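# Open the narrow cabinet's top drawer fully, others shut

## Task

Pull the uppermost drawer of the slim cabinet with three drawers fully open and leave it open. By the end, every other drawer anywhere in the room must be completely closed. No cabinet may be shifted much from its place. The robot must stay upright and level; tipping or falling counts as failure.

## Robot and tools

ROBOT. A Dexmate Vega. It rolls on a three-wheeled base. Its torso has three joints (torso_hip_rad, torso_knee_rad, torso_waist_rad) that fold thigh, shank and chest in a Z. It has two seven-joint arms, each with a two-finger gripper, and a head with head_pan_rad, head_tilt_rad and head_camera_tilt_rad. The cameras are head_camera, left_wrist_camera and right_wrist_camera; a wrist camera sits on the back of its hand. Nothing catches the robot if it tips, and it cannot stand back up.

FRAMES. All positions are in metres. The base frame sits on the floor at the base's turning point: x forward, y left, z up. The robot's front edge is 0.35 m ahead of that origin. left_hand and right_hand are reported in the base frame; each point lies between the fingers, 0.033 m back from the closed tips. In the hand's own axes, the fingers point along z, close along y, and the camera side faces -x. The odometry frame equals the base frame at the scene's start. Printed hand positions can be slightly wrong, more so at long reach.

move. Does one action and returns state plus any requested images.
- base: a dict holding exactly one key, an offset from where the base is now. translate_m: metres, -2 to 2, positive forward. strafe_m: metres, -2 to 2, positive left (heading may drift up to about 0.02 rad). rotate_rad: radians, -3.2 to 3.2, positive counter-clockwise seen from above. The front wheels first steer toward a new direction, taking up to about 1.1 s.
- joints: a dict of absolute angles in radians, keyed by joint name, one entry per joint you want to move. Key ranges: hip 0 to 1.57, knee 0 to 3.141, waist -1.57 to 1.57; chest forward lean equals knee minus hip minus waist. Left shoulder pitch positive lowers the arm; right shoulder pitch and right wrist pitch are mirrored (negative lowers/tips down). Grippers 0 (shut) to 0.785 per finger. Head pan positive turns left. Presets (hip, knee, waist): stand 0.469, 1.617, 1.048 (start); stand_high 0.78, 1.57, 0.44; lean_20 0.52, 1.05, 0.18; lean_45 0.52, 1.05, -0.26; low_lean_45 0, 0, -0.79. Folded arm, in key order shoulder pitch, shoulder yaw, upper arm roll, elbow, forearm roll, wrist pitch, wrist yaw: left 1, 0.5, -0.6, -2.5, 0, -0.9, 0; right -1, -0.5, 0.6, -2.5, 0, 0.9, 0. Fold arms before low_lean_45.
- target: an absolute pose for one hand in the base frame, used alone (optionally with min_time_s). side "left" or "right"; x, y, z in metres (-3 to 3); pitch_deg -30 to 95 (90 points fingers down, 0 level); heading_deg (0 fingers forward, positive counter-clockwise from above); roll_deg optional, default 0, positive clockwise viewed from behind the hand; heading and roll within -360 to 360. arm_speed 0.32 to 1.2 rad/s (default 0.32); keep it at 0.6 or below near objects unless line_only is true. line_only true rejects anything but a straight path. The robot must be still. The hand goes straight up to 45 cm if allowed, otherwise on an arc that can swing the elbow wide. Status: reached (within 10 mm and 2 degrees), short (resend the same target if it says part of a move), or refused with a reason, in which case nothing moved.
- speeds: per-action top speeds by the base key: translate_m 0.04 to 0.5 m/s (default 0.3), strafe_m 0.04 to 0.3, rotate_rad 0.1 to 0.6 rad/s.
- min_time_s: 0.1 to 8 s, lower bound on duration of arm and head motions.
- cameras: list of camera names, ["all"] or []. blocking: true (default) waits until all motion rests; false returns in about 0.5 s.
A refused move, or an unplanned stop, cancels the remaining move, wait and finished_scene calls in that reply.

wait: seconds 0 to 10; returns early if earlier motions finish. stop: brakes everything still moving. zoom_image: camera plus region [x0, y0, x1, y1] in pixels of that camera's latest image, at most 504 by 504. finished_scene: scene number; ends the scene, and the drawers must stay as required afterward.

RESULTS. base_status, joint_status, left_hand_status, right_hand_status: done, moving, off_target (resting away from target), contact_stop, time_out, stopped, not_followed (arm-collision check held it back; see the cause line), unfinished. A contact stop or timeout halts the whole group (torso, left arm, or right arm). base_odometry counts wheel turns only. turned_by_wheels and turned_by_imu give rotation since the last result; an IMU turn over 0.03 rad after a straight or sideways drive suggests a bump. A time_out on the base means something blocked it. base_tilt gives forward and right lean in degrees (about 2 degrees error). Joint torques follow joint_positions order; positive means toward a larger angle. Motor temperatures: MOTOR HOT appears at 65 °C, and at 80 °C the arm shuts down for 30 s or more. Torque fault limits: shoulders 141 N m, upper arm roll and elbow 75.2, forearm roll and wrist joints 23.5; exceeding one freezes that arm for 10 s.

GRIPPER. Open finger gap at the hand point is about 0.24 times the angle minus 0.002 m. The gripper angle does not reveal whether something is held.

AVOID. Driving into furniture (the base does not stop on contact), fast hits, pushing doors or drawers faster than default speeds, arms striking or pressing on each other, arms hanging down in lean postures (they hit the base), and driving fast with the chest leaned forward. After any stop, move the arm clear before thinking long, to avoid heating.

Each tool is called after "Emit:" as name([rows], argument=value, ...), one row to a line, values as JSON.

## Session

Emit:
move(cameras=["head_camera"], joints={"head_camera_tilt_rad": 0.3, "head_pan_rad": 0.6})

Emit:
move(joints={"head_pan_rad": 2.3}, cameras=["head_camera"])

Emit:
move(joints={"head_pan_rad": -2.3}, cameras=["head_camera"])

Emit:
move(joints={"head_pan_rad": -0.9}, cameras=["head_camera"])

Scene clock: 1.07 s.
Joint torques (N m): left_arm=[5.32 -0.18 -1.02 -1.87 0.07 -1.34 0] | right_arm=[-5.94 -0.97 0.7 -2.07 -0.01 2.3 -0.13]
Motor temperatures (°C): left_arm=[31 31 31 26 40 35 41] | right_arm=[30 27 33 31 36 36 33]
move: done
base_odometry: x=+0.000 y=+0.000 heading=+0.000
turned_by_wheels: +0.000
turned_by_imu: +0.000
base_tilt: forward=+0.1 right=+0.8
base_status: not commanded
joint_positions: torso_hip_rad=+0.469 torso_knee_rad=+1.617 torso_waist_rad=+1.048 left_shoulder_pitch_rad=+2.189 left_shoulder_yaw_rad=-0.007 left_upper_arm_roll_rad=+0.016 left_elbow_rad=-1.090 left_forearm_roll_rad=+0.013 left_wrist_pitch_rad=-0.515 left_wrist_yaw_rad=+0.020 left_gripper_rad=+0.005 right_shoulder_pitch_rad=-2.209 right_shoulder_yaw_rad=-0.016 right_upper_arm_roll_rad=+0.009 right_elbow_rad=-1.106 right_forearm_roll_rad=-0.010 right_wrist_pitch_rad=+0.494 right_wrist_yaw_rad=-0.018 right_gripper_rad=+0.005 head_pan_rad=+0.600 head_tilt_rad=+0.000 head_camera_tilt_rad=+0.300
joint_status: all done
chest: x=-0.0111 y=+0.0000 z=+1.4155 quat_wxyz=(+0.999, +0.000, +0.050, +0.000)
left_hand: x=+0.1832 y=+0.2195 z=+0.6290 quat_wxyz=(+0.429, +0.002, +0.903, +0.000) pitch_deg=+39.1 heading_deg=-0.2 roll_deg=+0.1 back=up
right_hand: x=+0.1700 y=-0.2462 z=+0.6246 quat_wxyz=(+0.418, -0.007, +0.908, -0.015) pitch_deg=+40.6 heading_deg=-1.6 roll_deg=-2.5 back=up

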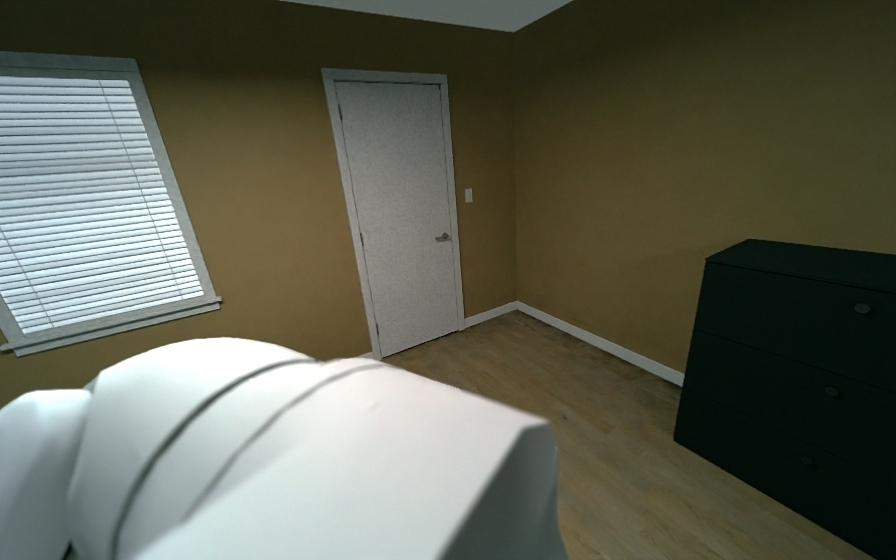

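Scene clock: 2.87 s.
Joint torques (N m): left_arm=[5.23 -0.66 -0.98 -1.81 0.1 -1.21 0.01] | right_arm=[-5.62 -0.97 0.65 -2.04 0.03 2.23 -0.09]
move: done
base_odometry: x=+0.000 y=+0.000 heading=+0.000
turned_by_wheels: +0.000
turned_by_imu: +0.000
base_tilt: forward=+0.1 right=+0.8
base_status: not commanded
joint_positions: torso_hip_rad=+0.469 torso_knee_rad=+1.617 torso_waist_rad=+1.048 left_shoulder_pitch_rad=+2.189 left_shoulder_yaw_rad=-0.007 left_upper_arm_roll_rad=+0.016 left_elbow_rad=-1.090 left_forearm_roll_rad=+0.013 left_wrist_pitch_rad=-0.515 left_wrist_yaw_rad=+0.020 left_gripper_rad=+0.005 right_shoulder_pitch_rad=-2.209 right_shoulder_yaw_rad=-0.016 right_upper_arm_roll_rad=+0.009 right_elbow_rad=-1.106 right_forearm_roll_rad=-0.010 right_wrist_pitch_rad=+0.494 right_wrist_yaw_rad=-0.018 right_gripper_rad=+0.005 head_pan_rad=+2.300 head_tilt_rad=+0.000 head_camera_tilt_rad=+0.300
joint_status: all done
chest: x=-0.0111 y=+0.0000 z=+1.4155 quat_wxyz=(+0.999, +0.000, +0.050, +0.000)
left_hand: x=+0.1832 y=+0.2195 z=+0.6290 quat_wxyz=(+0.429, +0.002, +0.903, +0.000) pitch_deg=+39.1 heading_deg=-0.2 roll_deg=+0.1 back=up
right_hand: x=+0.1700 y=-0.2462 z=+0.6246 quat_wxyz=(+0.418, -0.007, +0.908, -0.015) pitch_deg=+40.6 heading_deg=-1.6 roll_deg=-2.5 back=up

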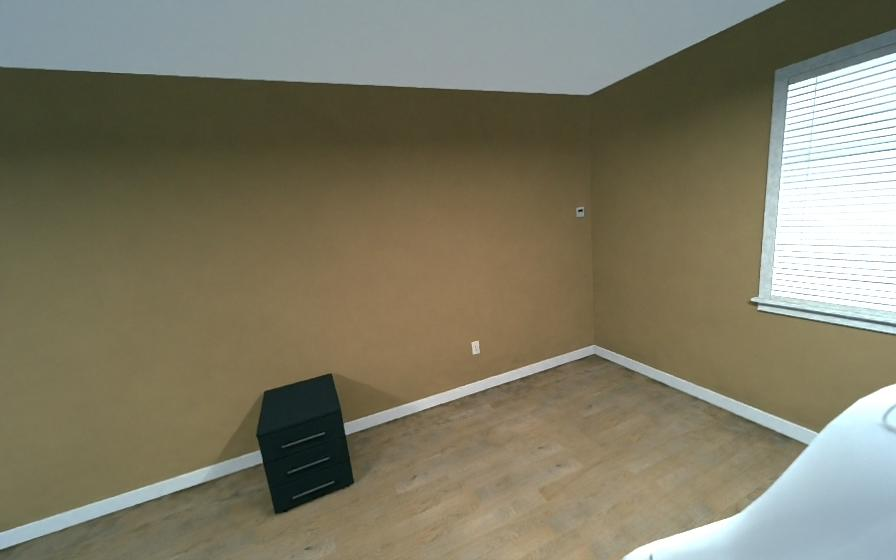

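Scene clock: 6.60 s.
Joint torques (N m): left_arm=[5.13 -0.9 -0.73 -1.79 0.05 -1.02 -0.04] | right_arm=[-5.92 -0.53 0.75 -2.01 -0.01 2.33 -0.06]
move: done
base_odometry: x=+0.000 y=+0.000 heading=+0.000
turned_by_wheels: +0.000
turned_by_imu: +0.000
base_tilt: forward=+0.0 right=+0.8
base_status: not commanded
joint_positions: torso_hip_rad=+0.469 torso_knee_rad=+1.617 torso_waist_rad=+1.048 left_shoulder_pitch_rad=+2.189 left_shoulder_yaw_rad=-0.007 left_upper_arm_roll_rad=+0.016 left_elbow_rad=-1.090 left_forearm_roll_rad=+0.013 left_wrist_pitch_rad=-0.515 left_wrist_yaw_rad=+0.020 left_gripper_rad=+0.005 right_shoulder_pitch_rad=-2.209 right_shoulder_yaw_rad=-0.016 right_upper_arm_roll_rad=+0.009 right_elbow_rad=-1.106 right_forearm_roll_rad=-0.010 right_wrist_pitch_rad=+0.494 right_wrist_yaw_rad=-0.018 right_gripper_rad=+0.005 head_pan_rad=-2.300 head_tilt_rad=+0.000 head_camera_tilt_rad=+0.300
joint_status: all done
chest: x=-0.0111 y=+0.0000 z=+1.4155 quat_wxyz=(+0.999, +0.000, +0.050, +0.000)
left_hand: x=+0.1832 y=+0.2195 z=+0.6290 quat_wxyz=(+0.429, +0.002, +0.903, +0.000) pitch_deg=+39.1 heading_deg=-0.2 roll_deg=+0.1 back=up
right_hand: x=+0.1700 y=-0.2462 z=+0.6246 quat_wxyz=(+0.418, -0.007, +0.908, -0.015) pitch_deg=+40.6 heading_deg=-1.6 roll_deg=-2.5 back=up

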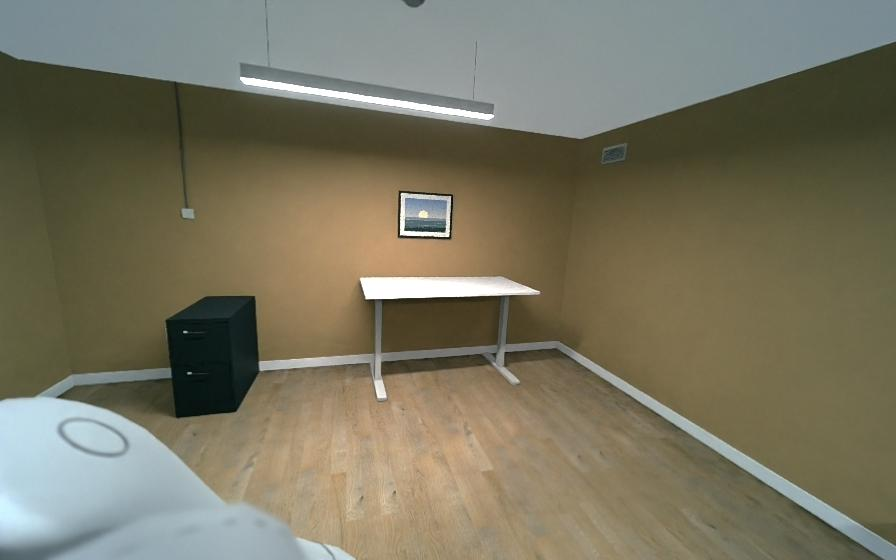

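Scene clock: 8.20 s.
Joint torques (N m): left_arm=[5.12 -1.37 -0.75 -1.73 0.12 -0.99 -0.01] | right_arm=[-6.1 -0.51 0.78 -1.9 -0.04 2.39 -0.07]
move: done
base_odometry: x=+0.000 y=+0.000 heading=+0.000
turned_by_wheels: +0.000
turned_by_imu: +0.000
base_tilt: forward=+0.1 right=+0.7
base_status: not commanded
joint_positions: torso_hip_rad=+0.469 torso_knee_rad=+1.617 torso_waist_rad=+1.048 left_shoulder_pitch_rad=+2.189 left_shoulder_yaw_rad=-0.007 left_upper_arm_roll_rad=+0.016 left_elbow_rad=-1.090 left_forearm_roll_rad=+0.013 left_wrist_pitch_rad=-0.515 left_wrist_yaw_rad=+0.020 left_gripper_rad=+0.005 right_shoulder_pitch_rad=-2.209 right_shoulder_yaw_rad=-0.016 right_upper_arm_roll_rad=+0.009 right_elbow_rad=-1.106 right_forearm_roll_rad=-0.010 right_wrist_pitch_rad=+0.494 right_wrist_yaw_rad=-0.018 right_gripper_rad=+0.005 head_pan_rad=-0.900 head_tilt_rad=+0.000 head_camera_tilt_rad=+0.300
joint_status: all done
chest: x=-0.0111 y=+0.0000 z=+1.4155 quat_wxyz=(+0.999, +0.000, +0.050, +0.000)
left_hand: x=+0.1832 y=+0.2195 z=+0.6290 quat_wxyz=(+0.429, +0.002, +0.903, +0.000) pitch_deg=+39.1 heading_deg=-0.2 roll_deg=+0.1 back=up
right_hand: x=+0.1700 y=-0.2462 z=+0.6246 quat_wxyz=(+0.418, -0.007, +0.908, -0.015) pitch_deg=+40.6 heading_deg=-1.6 roll_deg=-2.5 back=up

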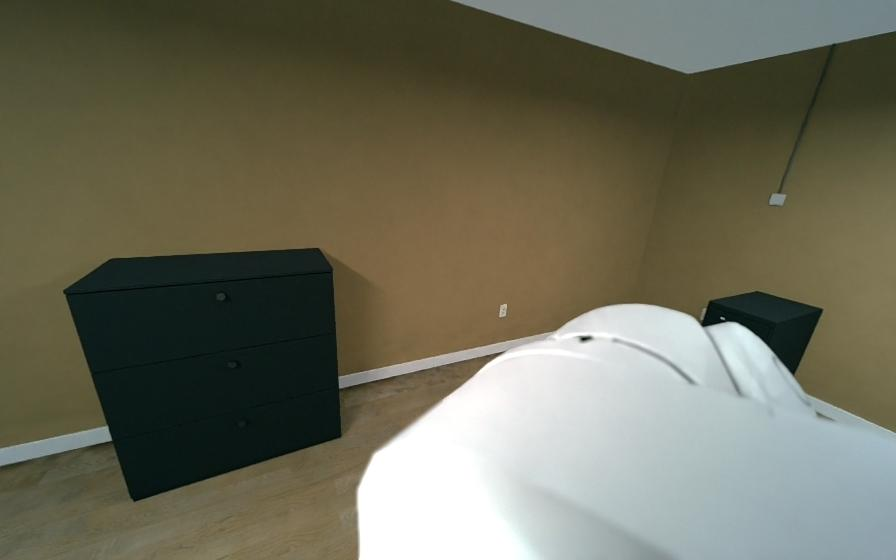

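Emit:
move(base={"rotate_rad": 2.68}, joints={"left_shoulder_pitch_rad": 0.62, "left_shoulder_yaw_rad": 0.2, "left_upper_arm_roll_rad": 0.597, "left_elbow_rad": -0.94, "left_forearm_roll_rad": 1.043, "left_wrist_pitch_rad": 0.346, "left_wrist_yaw_rad": 0.532, "left_gripper_rad": 0.3, "head_pan_rad": 0.0}, cameras=["head_camera"])

Scene clock: 16.43 s.
Joint torques (N m): left_arm=[-35.78 1.7 -3.41 -5.04 0.94 0.97 1.05] | right_arm=[-6.4 -0.58 0.72 -1.47 0 2.68 -0.07]
move: done
base_odometry: x=+0.003 y=+0.000 heading=+2.688
turned_by_wheels: +2.688
turned_by_imu: +2.674
base_tilt: forward=+0.0 right=+0.9
base_status: done
joint_positions: torso_hip_rad=+0.469 torso_knee_rad=+1.617 torso_waist_rad=+1.048 left_shoulder_pitch_rad=+0.624 left_shoulder_yaw_rad=+0.199 left_upper_arm_roll_rad=+0.595 left_elbow_rad=-0.940 left_forearm_roll_rad=+1.040 left_wrist_pitch_rad=+0.343 left_wrist_yaw_rad=+0.530 left_gripper_rad=+0.300 right_shoulder_pitch_rad=-2.209 right_shoulder_yaw_rad=-0.016 right_upper_arm_roll_rad=+0.009 right_elbow_rad=-1.106 right_forearm_roll_rad=-0.010 right_wrist_pitch_rad=+0.494 right_wrist_yaw_rad=-0.018 right_gripper_rad=+0.005 head_pan_rad=+0.000 head_tilt_rad=+0.000 head_camera_tilt_rad=+0.300
joint_status: all done
chest: x=-0.0111 y=+0.0000 z=+1.4155 quat_wxyz=(+0.999, +0.000, +0.050, +0.000)
left_hand: x=+0.8518 y=+0.1848 z=+1.4064 quat_wxyz=(+0.620, +0.332, +0.332, +0.629) pitch_deg=-34.1 heading_deg=+0.4 roll_deg=-89.6
right_hand: x=+0.1700 y=-0.2462 z=+0.6246 quat_wxyz=(+0.418, -0.007, +0.908, -0.015) pitch_deg=+40.6 heading_deg=-1.6 roll_deg=-2.5 back=up

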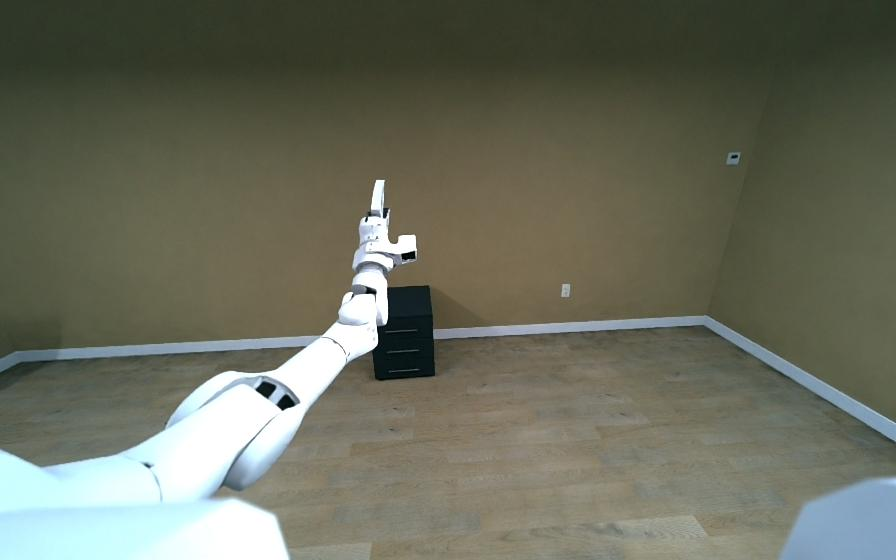

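Emit:
move(base={"rotate_rad": 0.1}, cameras=[])

Emit:
move(base={"translate_m": 0.8}, joints={"torso_hip_rad": 0.52, "torso_knee_rad": 1.05, "torso_waist_rad": -0.52, "head_camera_tilt_rad": -0.15}, cameras=["head_camera", "left_wrist_camera"])

Scene clock: 18.20 s.
Joint torques (N m): left_arm=[-35.71 1.87 -3.39 -5.37 0.95 0.98 1.03] | right_arm=[-6.57 -0.53 0.7 -1.49 0.01 2.61 -0.07]
move: done
base_odometry: x=+0.003 y=+0.000 heading=+2.788
turned_by_wheels: +0.100
turned_by_imu: +0.099
base_tilt: forward=+0.1 right=+0.7
base_status: done
joint_positions: torso_hip_rad=+0.469 torso_knee_rad=+1.617 torso_waist_rad=+1.048 left_shoulder_pitch_rad=+0.620 left_shoulder_yaw_rad=+0.200 left_upper_arm_roll_rad=+0.597 left_elbow_rad=-0.940 left_forearm_roll_rad=+1.043 left_wrist_pitch_rad=+0.346 left_wrist_yaw_rad=+0.532 left_gripper_rad=+0.300 right_shoulder_pitch_rad=-2.209 right_shoulder_yaw_rad=-0.016 right_upper_arm_roll_rad=+0.009 right_elbow_rad=-1.106 right_forearm_roll_rad=-0.010 right_wrist_pitch_rad=+0.494 right_wrist_yaw_rad=-0.018 right_gripper_rad=+0.005 head_pan_rad=+0.000 head_tilt_rad=+0.000 head_camera_tilt_rad=+0.300
joint_status: not commanded
chest: x=-0.0111 y=+0.0000 z=+1.4155 quat_wxyz=(+0.999, +0.000, +0.050, +0.000)
left_hand: x=+0.8515 y=+0.1848 z=+1.4098 quat_wxyz=(+0.620, +0.331, +0.329, +0.631) pitch_deg=-34.4 heading_deg=+0.3 roll_deg=-89.3
right_hand: x=+0.1700 y=-0.2462 z=+0.6246 quat_wxyz=(+0.418, -0.007, +0.908, -0.015) pitch_deg=+40.6 heading_deg=-1.6 roll_deg=-2.5 back=up

Scene clock: 25.30 s.
Joint torques (N m): left_arm=[-14.36 1.71 -0.25 -4.14 0.92 0.82 1.07] | right_arm=[-23.86 -0.74 0.54 4.36 -0.03 0.47 0.03]
move: done
base_odometry: x=-0.748 y=+0.276 heading=+2.789
turned_by_wheels: +0.001
turned_by_imu: +0.001
base_tilt: forward=+0.0 right=+0.8
base_status: done
joint_positions: torso_hip_rad=+0.520 torso_knee_rad=+1.050 torso_waist_rad=-0.520 left_shoulder_pitch_rad=+0.620 left_shoulder_yaw_rad=+0.200 left_upper_arm_roll_rad=+0.597 left_elbow_rad=-0.940 left_forearm_roll_rad=+1.043 left_wrist_pitch_rad=+0.346 left_wrist_yaw_rad=+0.532 left_gripper_rad=+0.300 right_shoulder_pitch_rad=-2.209 right_shoulder_yaw_rad=-0.016 right_upper_arm_roll_rad=+0.009 right_elbow_rad=-1.106 right_forearm_roll_rad=-0.010 right_wrist_pitch_rad=+0.494 right_wrist_yaw_rad=-0.018 right_gripper_rad=+0.005 head_pan_rad=+0.000 head_tilt_rad=+0.000 head_camera_tilt_rad=-0.150
joint_status: all done
chest: x=+0.1229 y=+0.0000 z=+1.1338 quat_wxyz=(+0.865, +0.000, +0.501, +0.000)
left_hand: x=+0.6201 y=+0.1848 z=+0.4289 quat_wxyz=(+0.401, +0.583, +0.576, +0.410) pitch_deg=+20.0 heading_deg=+0.3 roll_deg=-89.0
right_hand: x=-0.4150 y=-0.2462 z=+0.5264 quat_wxyz=(-0.044, -0.013, +0.999, -0.010) pitch_deg=+84.8 heading_deg=+1.5 roll_deg=+0.0

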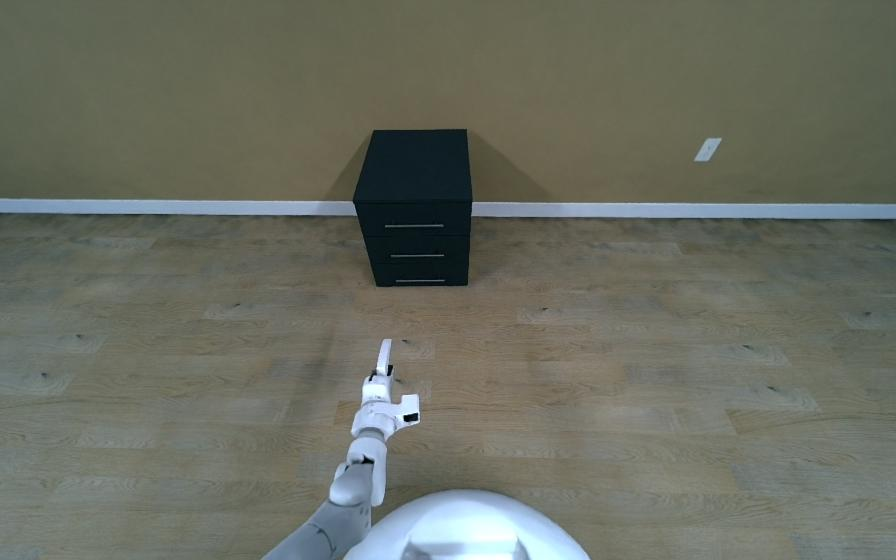

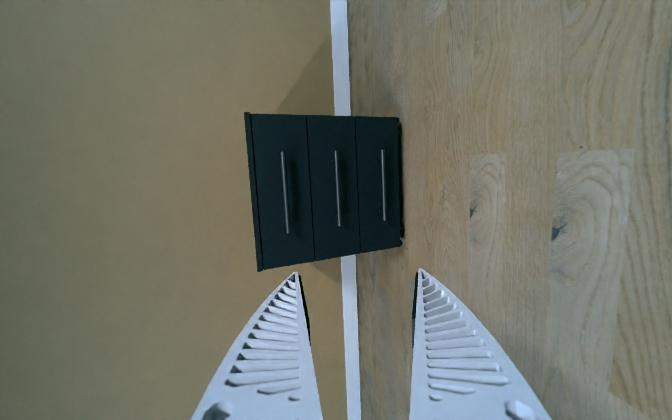

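Emit:
move(target={"side": "left", "x": 0.62, "y": 0.135, "z": 0.43, "pitch_deg": 20, "heading_deg": 0, "roll_deg": 90, "arm_speed": 0.6}, cameras=[])

Emit:
move(base={"translate_m": 0.47}, cameras=["head_camera", "left_wrist_camera"])

Scene clock: 27.53 s.
Joint torques (N m): left_arm=[-14.79 -5.07 1.36 -3.64 1.13 0.87 1.11] | right_arm=[-23.79 -0.87 0.56 4.28 -0.06 0.61 0.04]
move: done
base_odometry: x=-0.748 y=+0.276 heading=+2.789
turned_by_wheels: +0.000
turned_by_imu: +0.000
base_tilt: forward=+0.0 right=+0.8
base_status: not commanded
joint_positions: torso_hip_rad=+0.520 torso_knee_rad=+1.050 torso_waist_rad=-0.520 left_shoulder_pitch_rad=+0.593 left_shoulder_yaw_rad=+0.104 left_upper_arm_roll_rad=+0.630 left_elbow_rad=-0.883 left_forearm_roll_rad=+1.059 left_wrist_pitch_rad=+0.398 left_wrist_yaw_rad=+0.550 left_gripper_rad=+0.300 right_shoulder_pitch_rad=-2.209 right_shoulder_yaw_rad=-0.016 right_upper_arm_roll_rad=+0.009 right_elbow_rad=-1.106 right_forearm_roll_rad=-0.010 right_wrist_pitch_rad=+0.494 right_wrist_yaw_rad=-0.018 right_gripper_rad=+0.005 head_pan_rad=+0.000 head_tilt_rad=+0.000 head_camera_tilt_rad=-0.150
joint_status: not commanded
chest: x=+0.1229 y=+0.0000 z=+1.1338 quat_wxyz=(+0.865, +0.000, +0.501, +0.000)
left_hand: x=+0.6198 y=+0.1371 z=+0.4296 quat_wxyz=(+0.405, +0.579, +0.579, +0.406) pitch_deg=+20.0 heading_deg=+0.0 roll_deg=-90.0
left_hand_status: reached (straight line, planned for 0.5 s): 2 mm and 0.1 deg off.
right_hand: x=-0.4150 y=-0.2462 z=+0.5264 quat_wxyz=(-0.044, -0.013, +0.999, -0.010) pitch_deg=+84.8 heading_deg=+1.5 roll_deg=+0.0

Scene clock: 30.67 s.
Joint torques (N m): left_arm=[-13.5 -4.89 1.13 -3.91 0.99 0.69 1.15] | right_arm=[-23.56 -1.46 0.46 4.53 -0.05 0.31 0.05]
move: done
base_odometry: x=-1.189 y=+0.437 heading=+2.790
turned_by_wheels: +0.001
turned_by_imu: +0.000
base_tilt: forward=+0.0 right=+0.8
base_status: done
joint_positions: torso_hip_rad=+0.520 torso_knee_rad=+1.050 torso_waist_rad=-0.520 left_shoulder_pitch_rad=+0.592 left_shoulder_yaw_rad=+0.100 left_upper_arm_roll_rad=+0.631 left_elbow_rad=-0.881 left_forearm_roll_rad=+1.059 left_wrist_pitch_rad=+0.400 left_wrist_yaw_rad=+0.550 left_gripper_rad=+0.300 right_shoulder_pitch_rad=-2.209 right_shoulder_yaw_rad=-0.016 right_upper_arm_roll_rad=+0.009 right_elbow_rad=-1.106 right_forearm_roll_rad=-0.010 right_wrist_pitch_rad=+0.494 right_wrist_yaw_rad=-0.018 right_gripper_rad=+0.005 head_pan_rad=+0.000 head_tilt_rad=+0.000 head_camera_tilt_rad=-0.150
joint_status: not commanded
chest: x=+0.1228 y=+0.0000 z=+1.1338 quat_wxyz=(+0.865, +0.000, +0.501, +0.000)
left_hand: x=+0.6198 y=+0.1352 z=+0.4298 quat_wxyz=(+0.405, +0.579, +0.579, +0.406) pitch_deg=+20.0 heading_deg=+0.0 roll_deg=-90.0
right_hand: x=-0.4150 y=-0.2462 z=+0.5264 quat_wxyz=(-0.044, -0.013, +0.999, -0.010) pitch_deg=+84.8 heading_deg=+1.5 roll_deg=+0.0

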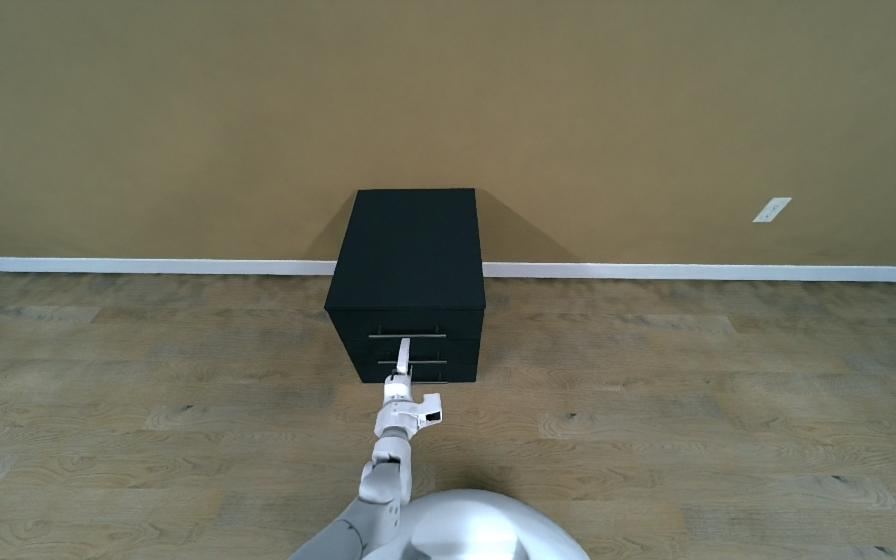

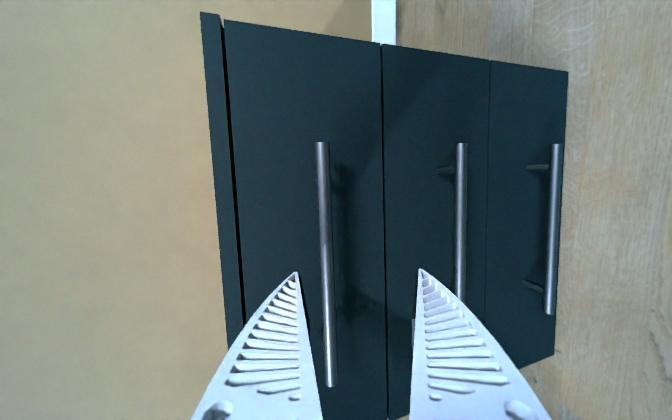

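Emit:
move(base={"translate_m": 0.065}, cameras=[])

Emit:
move(joints={"left_gripper_rad": 0.0}, cameras=["head_camera", "left_wrist_camera"])

Emit:
move(base={"translate_m": -0.33}, speeds={"translate_m": 0.15}, cameras=["head_camera", "left_wrist_camera"])

Scene clock: 32.73 s.
Joint torques (N m): left_arm=[-16.61 -4.57 -2.13 -5.3 0.51 0.43 -0.3] | right_arm=[-23.61 -1.52 0.39 4.55 -0.04 0.03 0.03]
move: done
base_odometry: x=-1.250 y=+0.460 heading=+2.791
turned_by_wheels: +0.001
turned_by_imu: +0.001
base_tilt: forward=+0.0 right=+0.8
base_status: done
joint_positions: torso_hip_rad=+0.520 torso_knee_rad=+1.050 torso_waist_rad=-0.520 left_shoulder_pitch_rad=+0.592 left_shoulder_yaw_rad=+0.100 left_upper_arm_roll_rad=+0.631 left_elbow_rad=-0.880 left_forearm_roll_rad=+1.059 left_wrist_pitch_rad=+0.400 left_wrist_yaw_rad=+0.551 left_gripper_rad=+0.300 right_shoulder_pitch_rad=-2.209 right_shoulder_yaw_rad=-0.016 right_upper_arm_roll_rad=+0.009 right_elbow_rad=-1.106 right_forearm_roll_rad=-0.010 right_wrist_pitch_rad=+0.494 right_wrist_yaw_rad=-0.018 right_gripper_rad=+0.005 head_pan_rad=+0.000 head_tilt_rad=+0.000 head_camera_tilt_rad=-0.150
joint_status: not commanded
chest: x=+0.1227 y=+0.0000 z=+1.1338 quat_wxyz=(+0.865, +0.000, +0.501, +0.000)
left_hand: x=+0.6197 y=+0.1351 z=+0.4300 quat_wxyz=(+0.406, +0.579, +0.579, +0.406) pitch_deg=+20.0 heading_deg=+0.0 roll_deg=-90.0
right_hand: x=-0.4150 y=-0.2462 z=+0.5264 quat_wxyz=(-0.044, -0.013, +0.999, -0.010) pitch_deg=+84.8 heading_deg=+1.5 roll_deg=+0.0

Scene clock: 33.63 s.
Joint torques (N m): left_arm=[-5.39 -3.92 -2.46 -1.49 -0.19 0.28 -0.52] | right_arm=[-23.67 -1.85 0.41 4.57 -0.01 -0.06 0.03]
move: done
base_odometry: x=-1.250 y=+0.460 heading=+2.791
turned_by_wheels: +0.000
turned_by_imu: +0.000
base_tilt: forward=+0.1 right=+0.7
base_status: not commanded
joint_positions: torso_hip_rad=+0.520 torso_knee_rad=+1.050 torso_waist_rad=-0.520 left_shoulder_pitch_rad=+0.592 left_shoulder_yaw_rad=+0.100 left_upper_arm_roll_rad=+0.631 left_elbow_rad=-0.881 left_forearm_roll_rad=+1.060 left_wrist_pitch_rad=+0.400 left_wrist_yaw_rad=+0.551 left_gripper_rad=+0.000 right_shoulder_pitch_rad=-2.209 right_shoulder_yaw_rad=-0.016 right_upper_arm_roll_rad=+0.009 right_elbow_rad=-1.106 right_forearm_roll_rad=-0.010 right_wrist_pitch_rad=+0.494 right_wrist_yaw_rad=-0.018 right_gripper_rad=+0.005 head_pan_rad=+0.000 head_tilt_rad=+0.000 head_camera_tilt_rad=-0.150
joint_status: all done
chest: x=+0.1227 y=+0.0000 z=+1.1339 quat_wxyz=(+0.865, +0.000, +0.501, +0.000)
left_hand: x=+0.6202 y=+0.1349 z=+0.4305 quat_wxyz=(+0.406, +0.579, +0.579, +0.406) pitch_deg=+19.9 heading_deg=+0.0 roll_deg=-90.0
right_hand: x=-0.4150 y=-0.2462 z=+0.5264 quat_wxyz=(-0.044, -0.013, +0.999, -0.010) pitch_deg=+84.8 heading_deg=+1.5 roll_deg=+0.0

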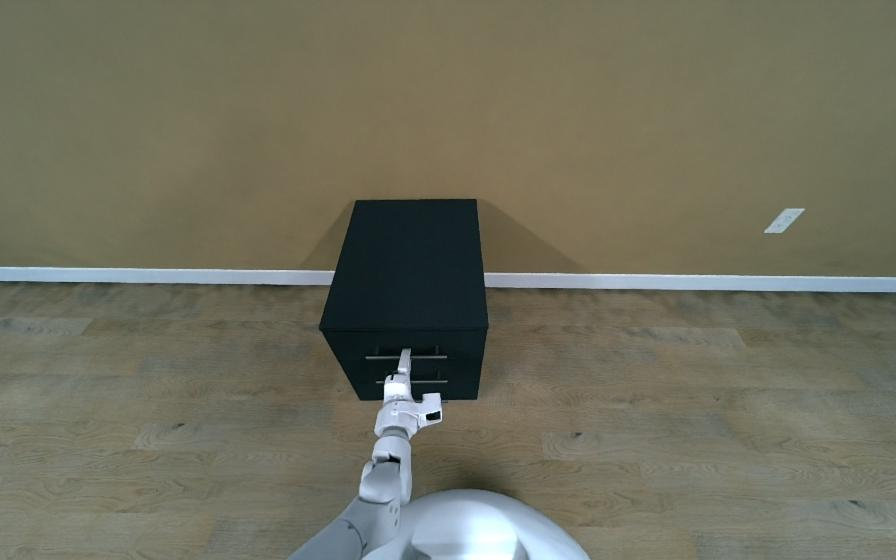

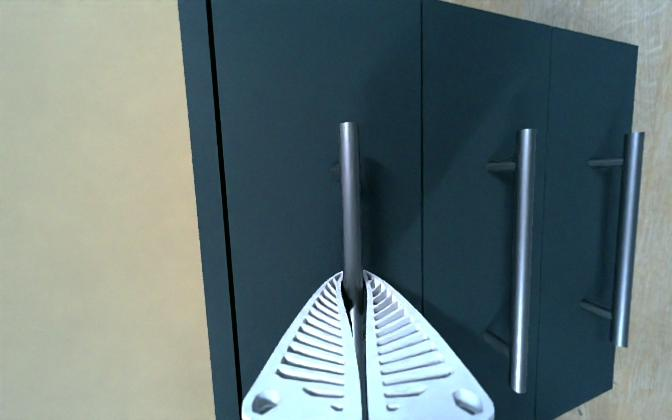

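Scene clock: 37.00 s.
Joint torques (N m): left_arm=[-2.02 -3.79 1.47 -2.94 0.79 -1.57 -0.54] | right_arm=[-23.3 -2.54 0.43 4.45 -0.03 0.03 0.05]
move: done
base_odometry: x=-0.940 y=+0.347 heading=+2.792
turned_by_wheels: +0.001
turned_by_imu: +0.003
base_tilt: forward=+0.0 right=+0.8
base_status: done
joint_positions: torso_hip_rad=+0.520 torso_knee_rad=+1.050 torso_waist_rad=-0.520 left_shoulder_pitch_rad=+0.592 left_shoulder_yaw_rad=+0.100 left_upper_arm_roll_rad=+0.631 left_elbow_rad=-0.881 left_forearm_roll_rad=+1.059 left_wrist_pitch_rad=+0.400 left_wrist_yaw_rad=+0.551 left_gripper_rad=+0.000 right_shoulder_pitch_rad=-2.209 right_shoulder_yaw_rad=-0.016 right_upper_arm_roll_rad=+0.009 right_elbow_rad=-1.106 right_forearm_roll_rad=-0.010 right_wrist_pitch_rad=+0.494 right_wrist_yaw_rad=-0.018 right_gripper_rad=+0.005 head_pan_rad=+0.000 head_tilt_rad=+0.000 head_camera_tilt_rad=-0.150
joint_status: not commanded
chest: x=+0.1227 y=+0.0000 z=+1.1339 quat_wxyz=(+0.865, +0.000, +0.501, +0.000)
left_hand: x=+0.6203 y=+0.1354 z=+0.4305 quat_wxyz=(+0.406, +0.579, +0.579, +0.406) pitch_deg=+19.9 heading_deg=+0.0 roll_deg=-90.0
right_hand: x=-0.4150 y=-0.2462 z=+0.5263 quat_wxyz=(-0.044, -0.013, +0.999, -0.010) pitch_deg=+84.8 heading_deg=+1.5 roll_deg=+0.0

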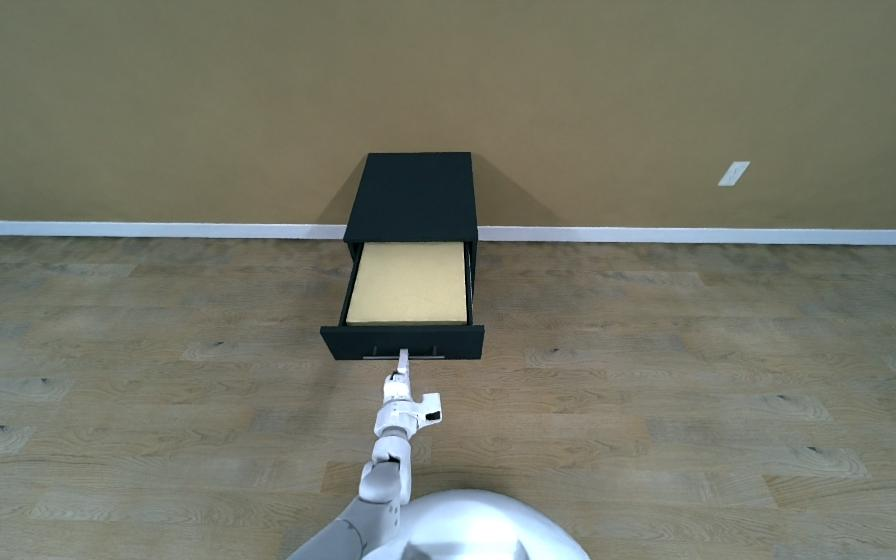

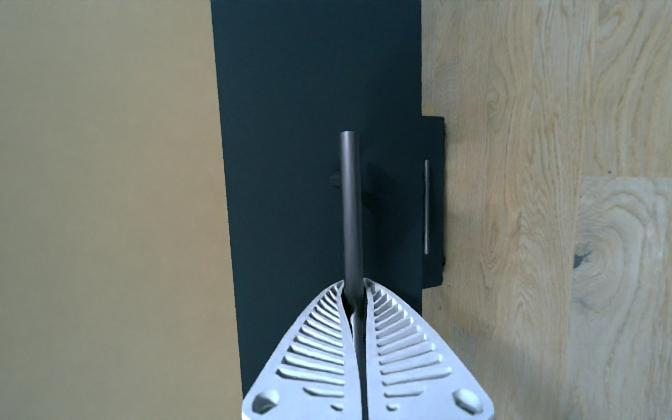

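Emit:
move(base={"translate_m": -0.06}, speeds={"translate_m": 0.05}, cameras=["head_camera", "left_wrist_camera"])

Scene clock: 39.13 s.
Joint torques (N m): left_arm=[3.61 -3.87 2.07 1.35 -1.05 -0.59 -2.06] | right_arm=[-23.18 -2.54 0.38 4.54 -0.03 0.07 0.08]
move: done
base_odometry: x=-0.883 y=+0.327 heading=+2.793
turned_by_wheels: +0.001
turned_by_imu: +0.001
base_tilt: forward=+0.0 right=+0.8
base_status: done
joint_positions: torso_hip_rad=+0.520 torso_knee_rad=+1.050 torso_waist_rad=-0.520 left_shoulder_pitch_rad=+0.591 left_shoulder_yaw_rad=+0.100 left_upper_arm_roll_rad=+0.631 left_elbow_rad=-0.881 left_forearm_roll_rad=+1.060 left_wrist_pitch_rad=+0.400 left_wrist_yaw_rad=+0.552 left_gripper_rad=+0.000 right_shoulder_pitch_rad=-2.209 right_shoulder_yaw_rad=-0.016 right_upper_arm_roll_rad=+0.009 right_elbow_rad=-1.106 right_forearm_roll_rad=-0.010 right_wrist_pitch_rad=+0.494 right_wrist_yaw_rad=-0.018 right_gripper_rad=+0.005 head_pan_rad=+0.000 head_tilt_rad=+0.000 head_camera_tilt_rad=-0.150
joint_status: not commanded
chest: x=+0.1226 y=+0.0000 z=+1.1339 quat_wxyz=(+0.865, +0.000, +0.501, +0.000)
left_hand: x=+0.6207 y=+0.1351 z=+0.4311 quat_wxyz=(+0.406, +0.579, +0.579, +0.406) pitch_deg=+19.9 heading_deg=+0.0 roll_deg=-90.0
right_hand: x=-0.4149 y=-0.2462 z=+0.5263 quat_wxyz=(-0.044, -0.013, +0.999, -0.010) pitch_deg=+84.9 heading_deg=+1.5 roll_deg=+0.0

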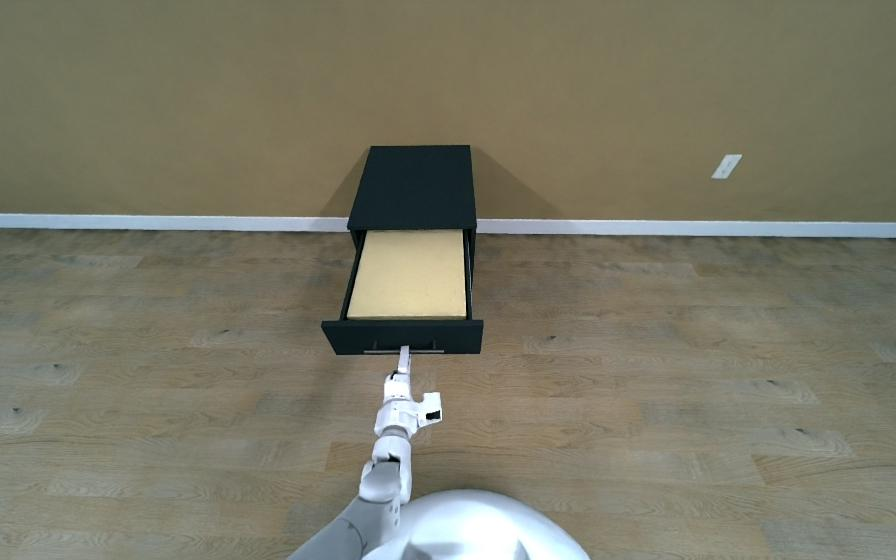

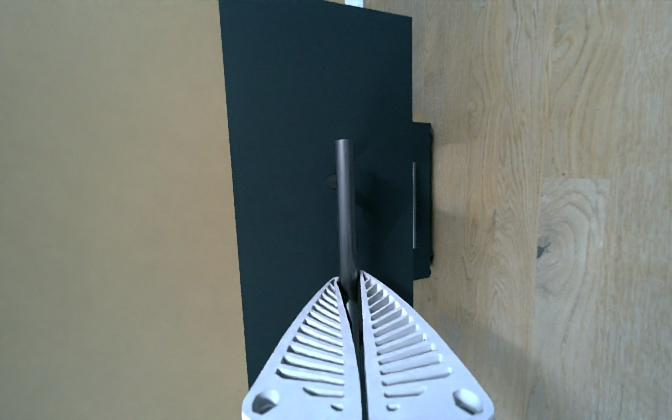

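Emit:
move(base={"translate_m": -0.012}, speeds={"translate_m": 0.05}, cameras=["head_camera"])

Emit:
move(joints={"left_gripper_rad": 0.2}, cameras=["head_camera", "left_wrist_camera"])

Scene clock: 40.57 s.
Joint torques (N m): left_arm=[6.64 -4.21 2.09 2.09 -1.38 -0.32 -2.4] | right_arm=[-23.48 -2.45 0.35 4.69 -0.03 0.19 0.07]
move: done
base_odometry: x=-0.872 y=+0.323 heading=+2.794
turned_by_wheels: +0.001
turned_by_imu: +0.001
base_tilt: forward=+0.0 right=+0.8
base_status: done
joint_positions: torso_hip_rad=+0.520 torso_knee_rad=+1.050 torso_waist_rad=-0.520 left_shoulder_pitch_rad=+0.591 left_shoulder_yaw_rad=+0.100 left_upper_arm_roll_rad=+0.631 left_elbow_rad=-0.881 left_forearm_roll_rad=+1.060 left_wrist_pitch_rad=+0.400 left_wrist_yaw_rad=+0.552 left_gripper_rad=+0.000 right_shoulder_pitch_rad=-2.209 right_shoulder_yaw_rad=-0.016 right_upper_arm_roll_rad=+0.009 right_elbow_rad=-1.106 right_forearm_roll_rad=-0.010 right_wrist_pitch_rad=+0.494 right_wrist_yaw_rad=-0.018 right_gripper_rad=+0.005 head_pan_rad=+0.000 head_tilt_rad=+0.000 head_camera_tilt_rad=-0.150
joint_status: not commanded
chest: x=+0.1226 y=+0.0000 z=+1.1339 quat_wxyz=(+0.865, +0.000, +0.501, +0.000)
left_hand: x=+0.6208 y=+0.1351 z=+0.4313 quat_wxyz=(+0.406, +0.579, +0.579, +0.406) pitch_deg=+19.8 heading_deg=+0.0 roll_deg=-90.0
right_hand: x=-0.4149 y=-0.2462 z=+0.5263 quat_wxyz=(-0.044, -0.013, +0.999, -0.010) pitch_deg=+84.9 heading_deg=+1.5 roll_deg=+0.0

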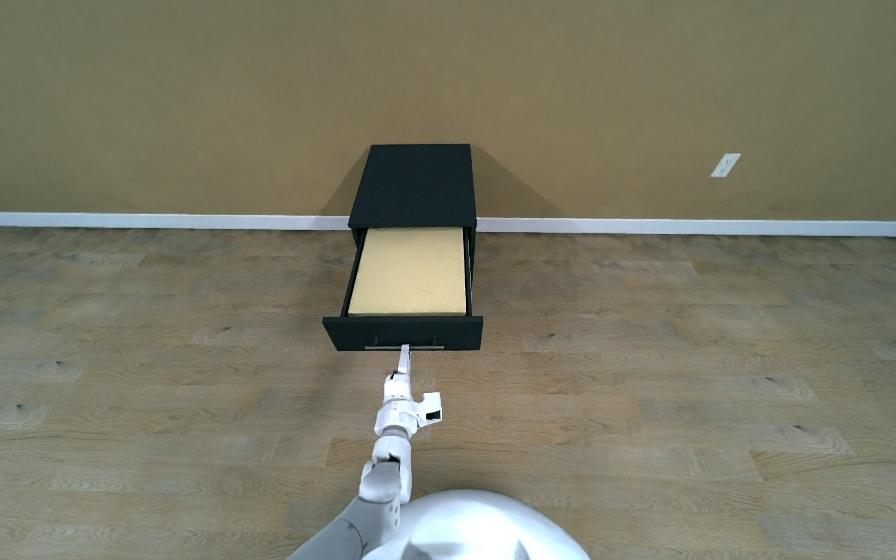

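Scene clock: 41.27 s.
Joint torques (N m): left_arm=[-4.58 -4.49 1.28 -3.76 0.55 0.01 0.73] | right_arm=[-23.39 -2.48 0.35 4.73 -0.06 0.25 0.06]
move: done
base_odometry: x=-0.872 y=+0.323 heading=+2.794
turned_by_wheels: +0.000
turned_by_imu: +0.000
base_tilt: forward=+0.0 right=+0.8
base_status: not commanded
joint_positions: torso_hip_rad=+0.520 torso_knee_rad=+1.050 torso_waist_rad=-0.520 left_shoulder_pitch_rad=+0.592 left_shoulder_yaw_rad=+0.100 left_upper_arm_roll_rad=+0.631 left_elbow_rad=-0.881 left_forearm_roll_rad=+1.059 left_wrist_pitch_rad=+0.400 left_wrist_yaw_rad=+0.551 left_gripper_rad=+0.200 right_shoulder_pitch_rad=-2.209 right_shoulder_yaw_rad=-0.016 right_upper_arm_roll_rad=+0.009 right_elbow_rad=-1.106 right_forearm_roll_rad=-0.010 right_wrist_pitch_rad=+0.494 right_wrist_yaw_rad=-0.018 right_gripper_rad=+0.005 head_pan_rad=+0.000 head_tilt_rad=+0.000 head_camera_tilt_rad=-0.150
joint_status: all done
chest: x=+0.1227 y=+0.0000 z=+1.1339 quat_wxyz=(+0.865, +0.000, +0.501, +0.000)
left_hand: x=+0.6201 y=+0.1352 z=+0.4302 quat_wxyz=(+0.406, +0.579, +0.579, +0.406) pitch_deg=+20.0 heading_deg=+0.0 roll_deg=-90.0
right_hand: x=-0.4150 y=-0.2462 z=+0.5264 quat_wxyz=(-0.044, -0.013, +0.999, -0.010) pitch_deg=+84.8 heading_deg=+1.5 roll_deg=+0.0

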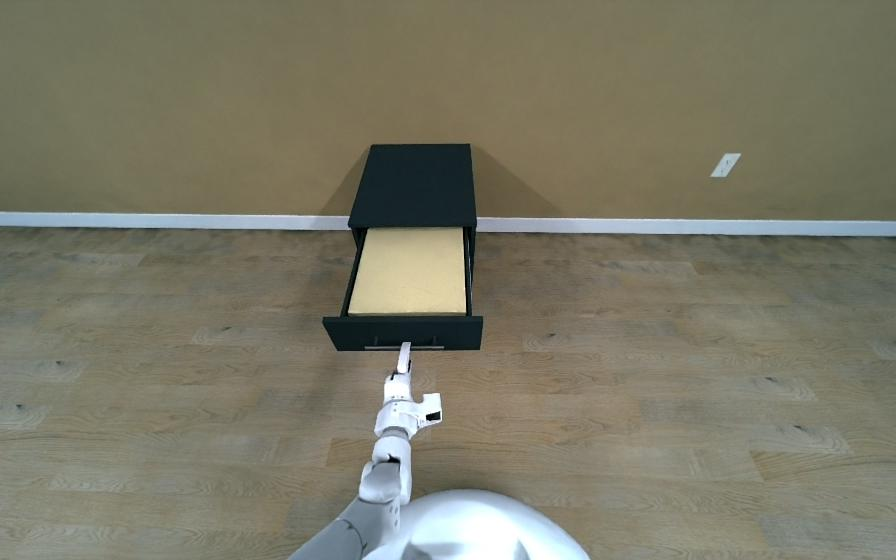

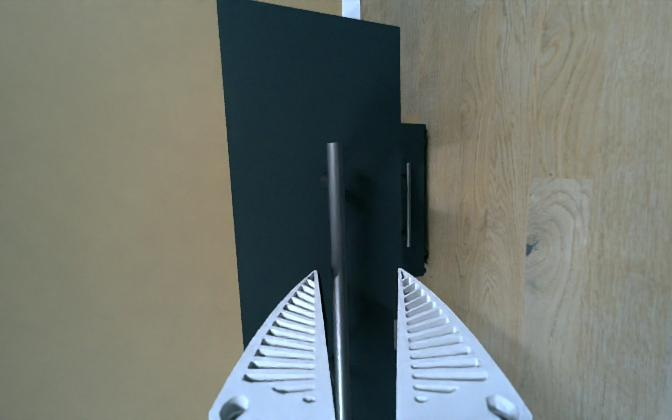

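Emit:
finished_scene(scene=2)

The scene is finished: the task was done.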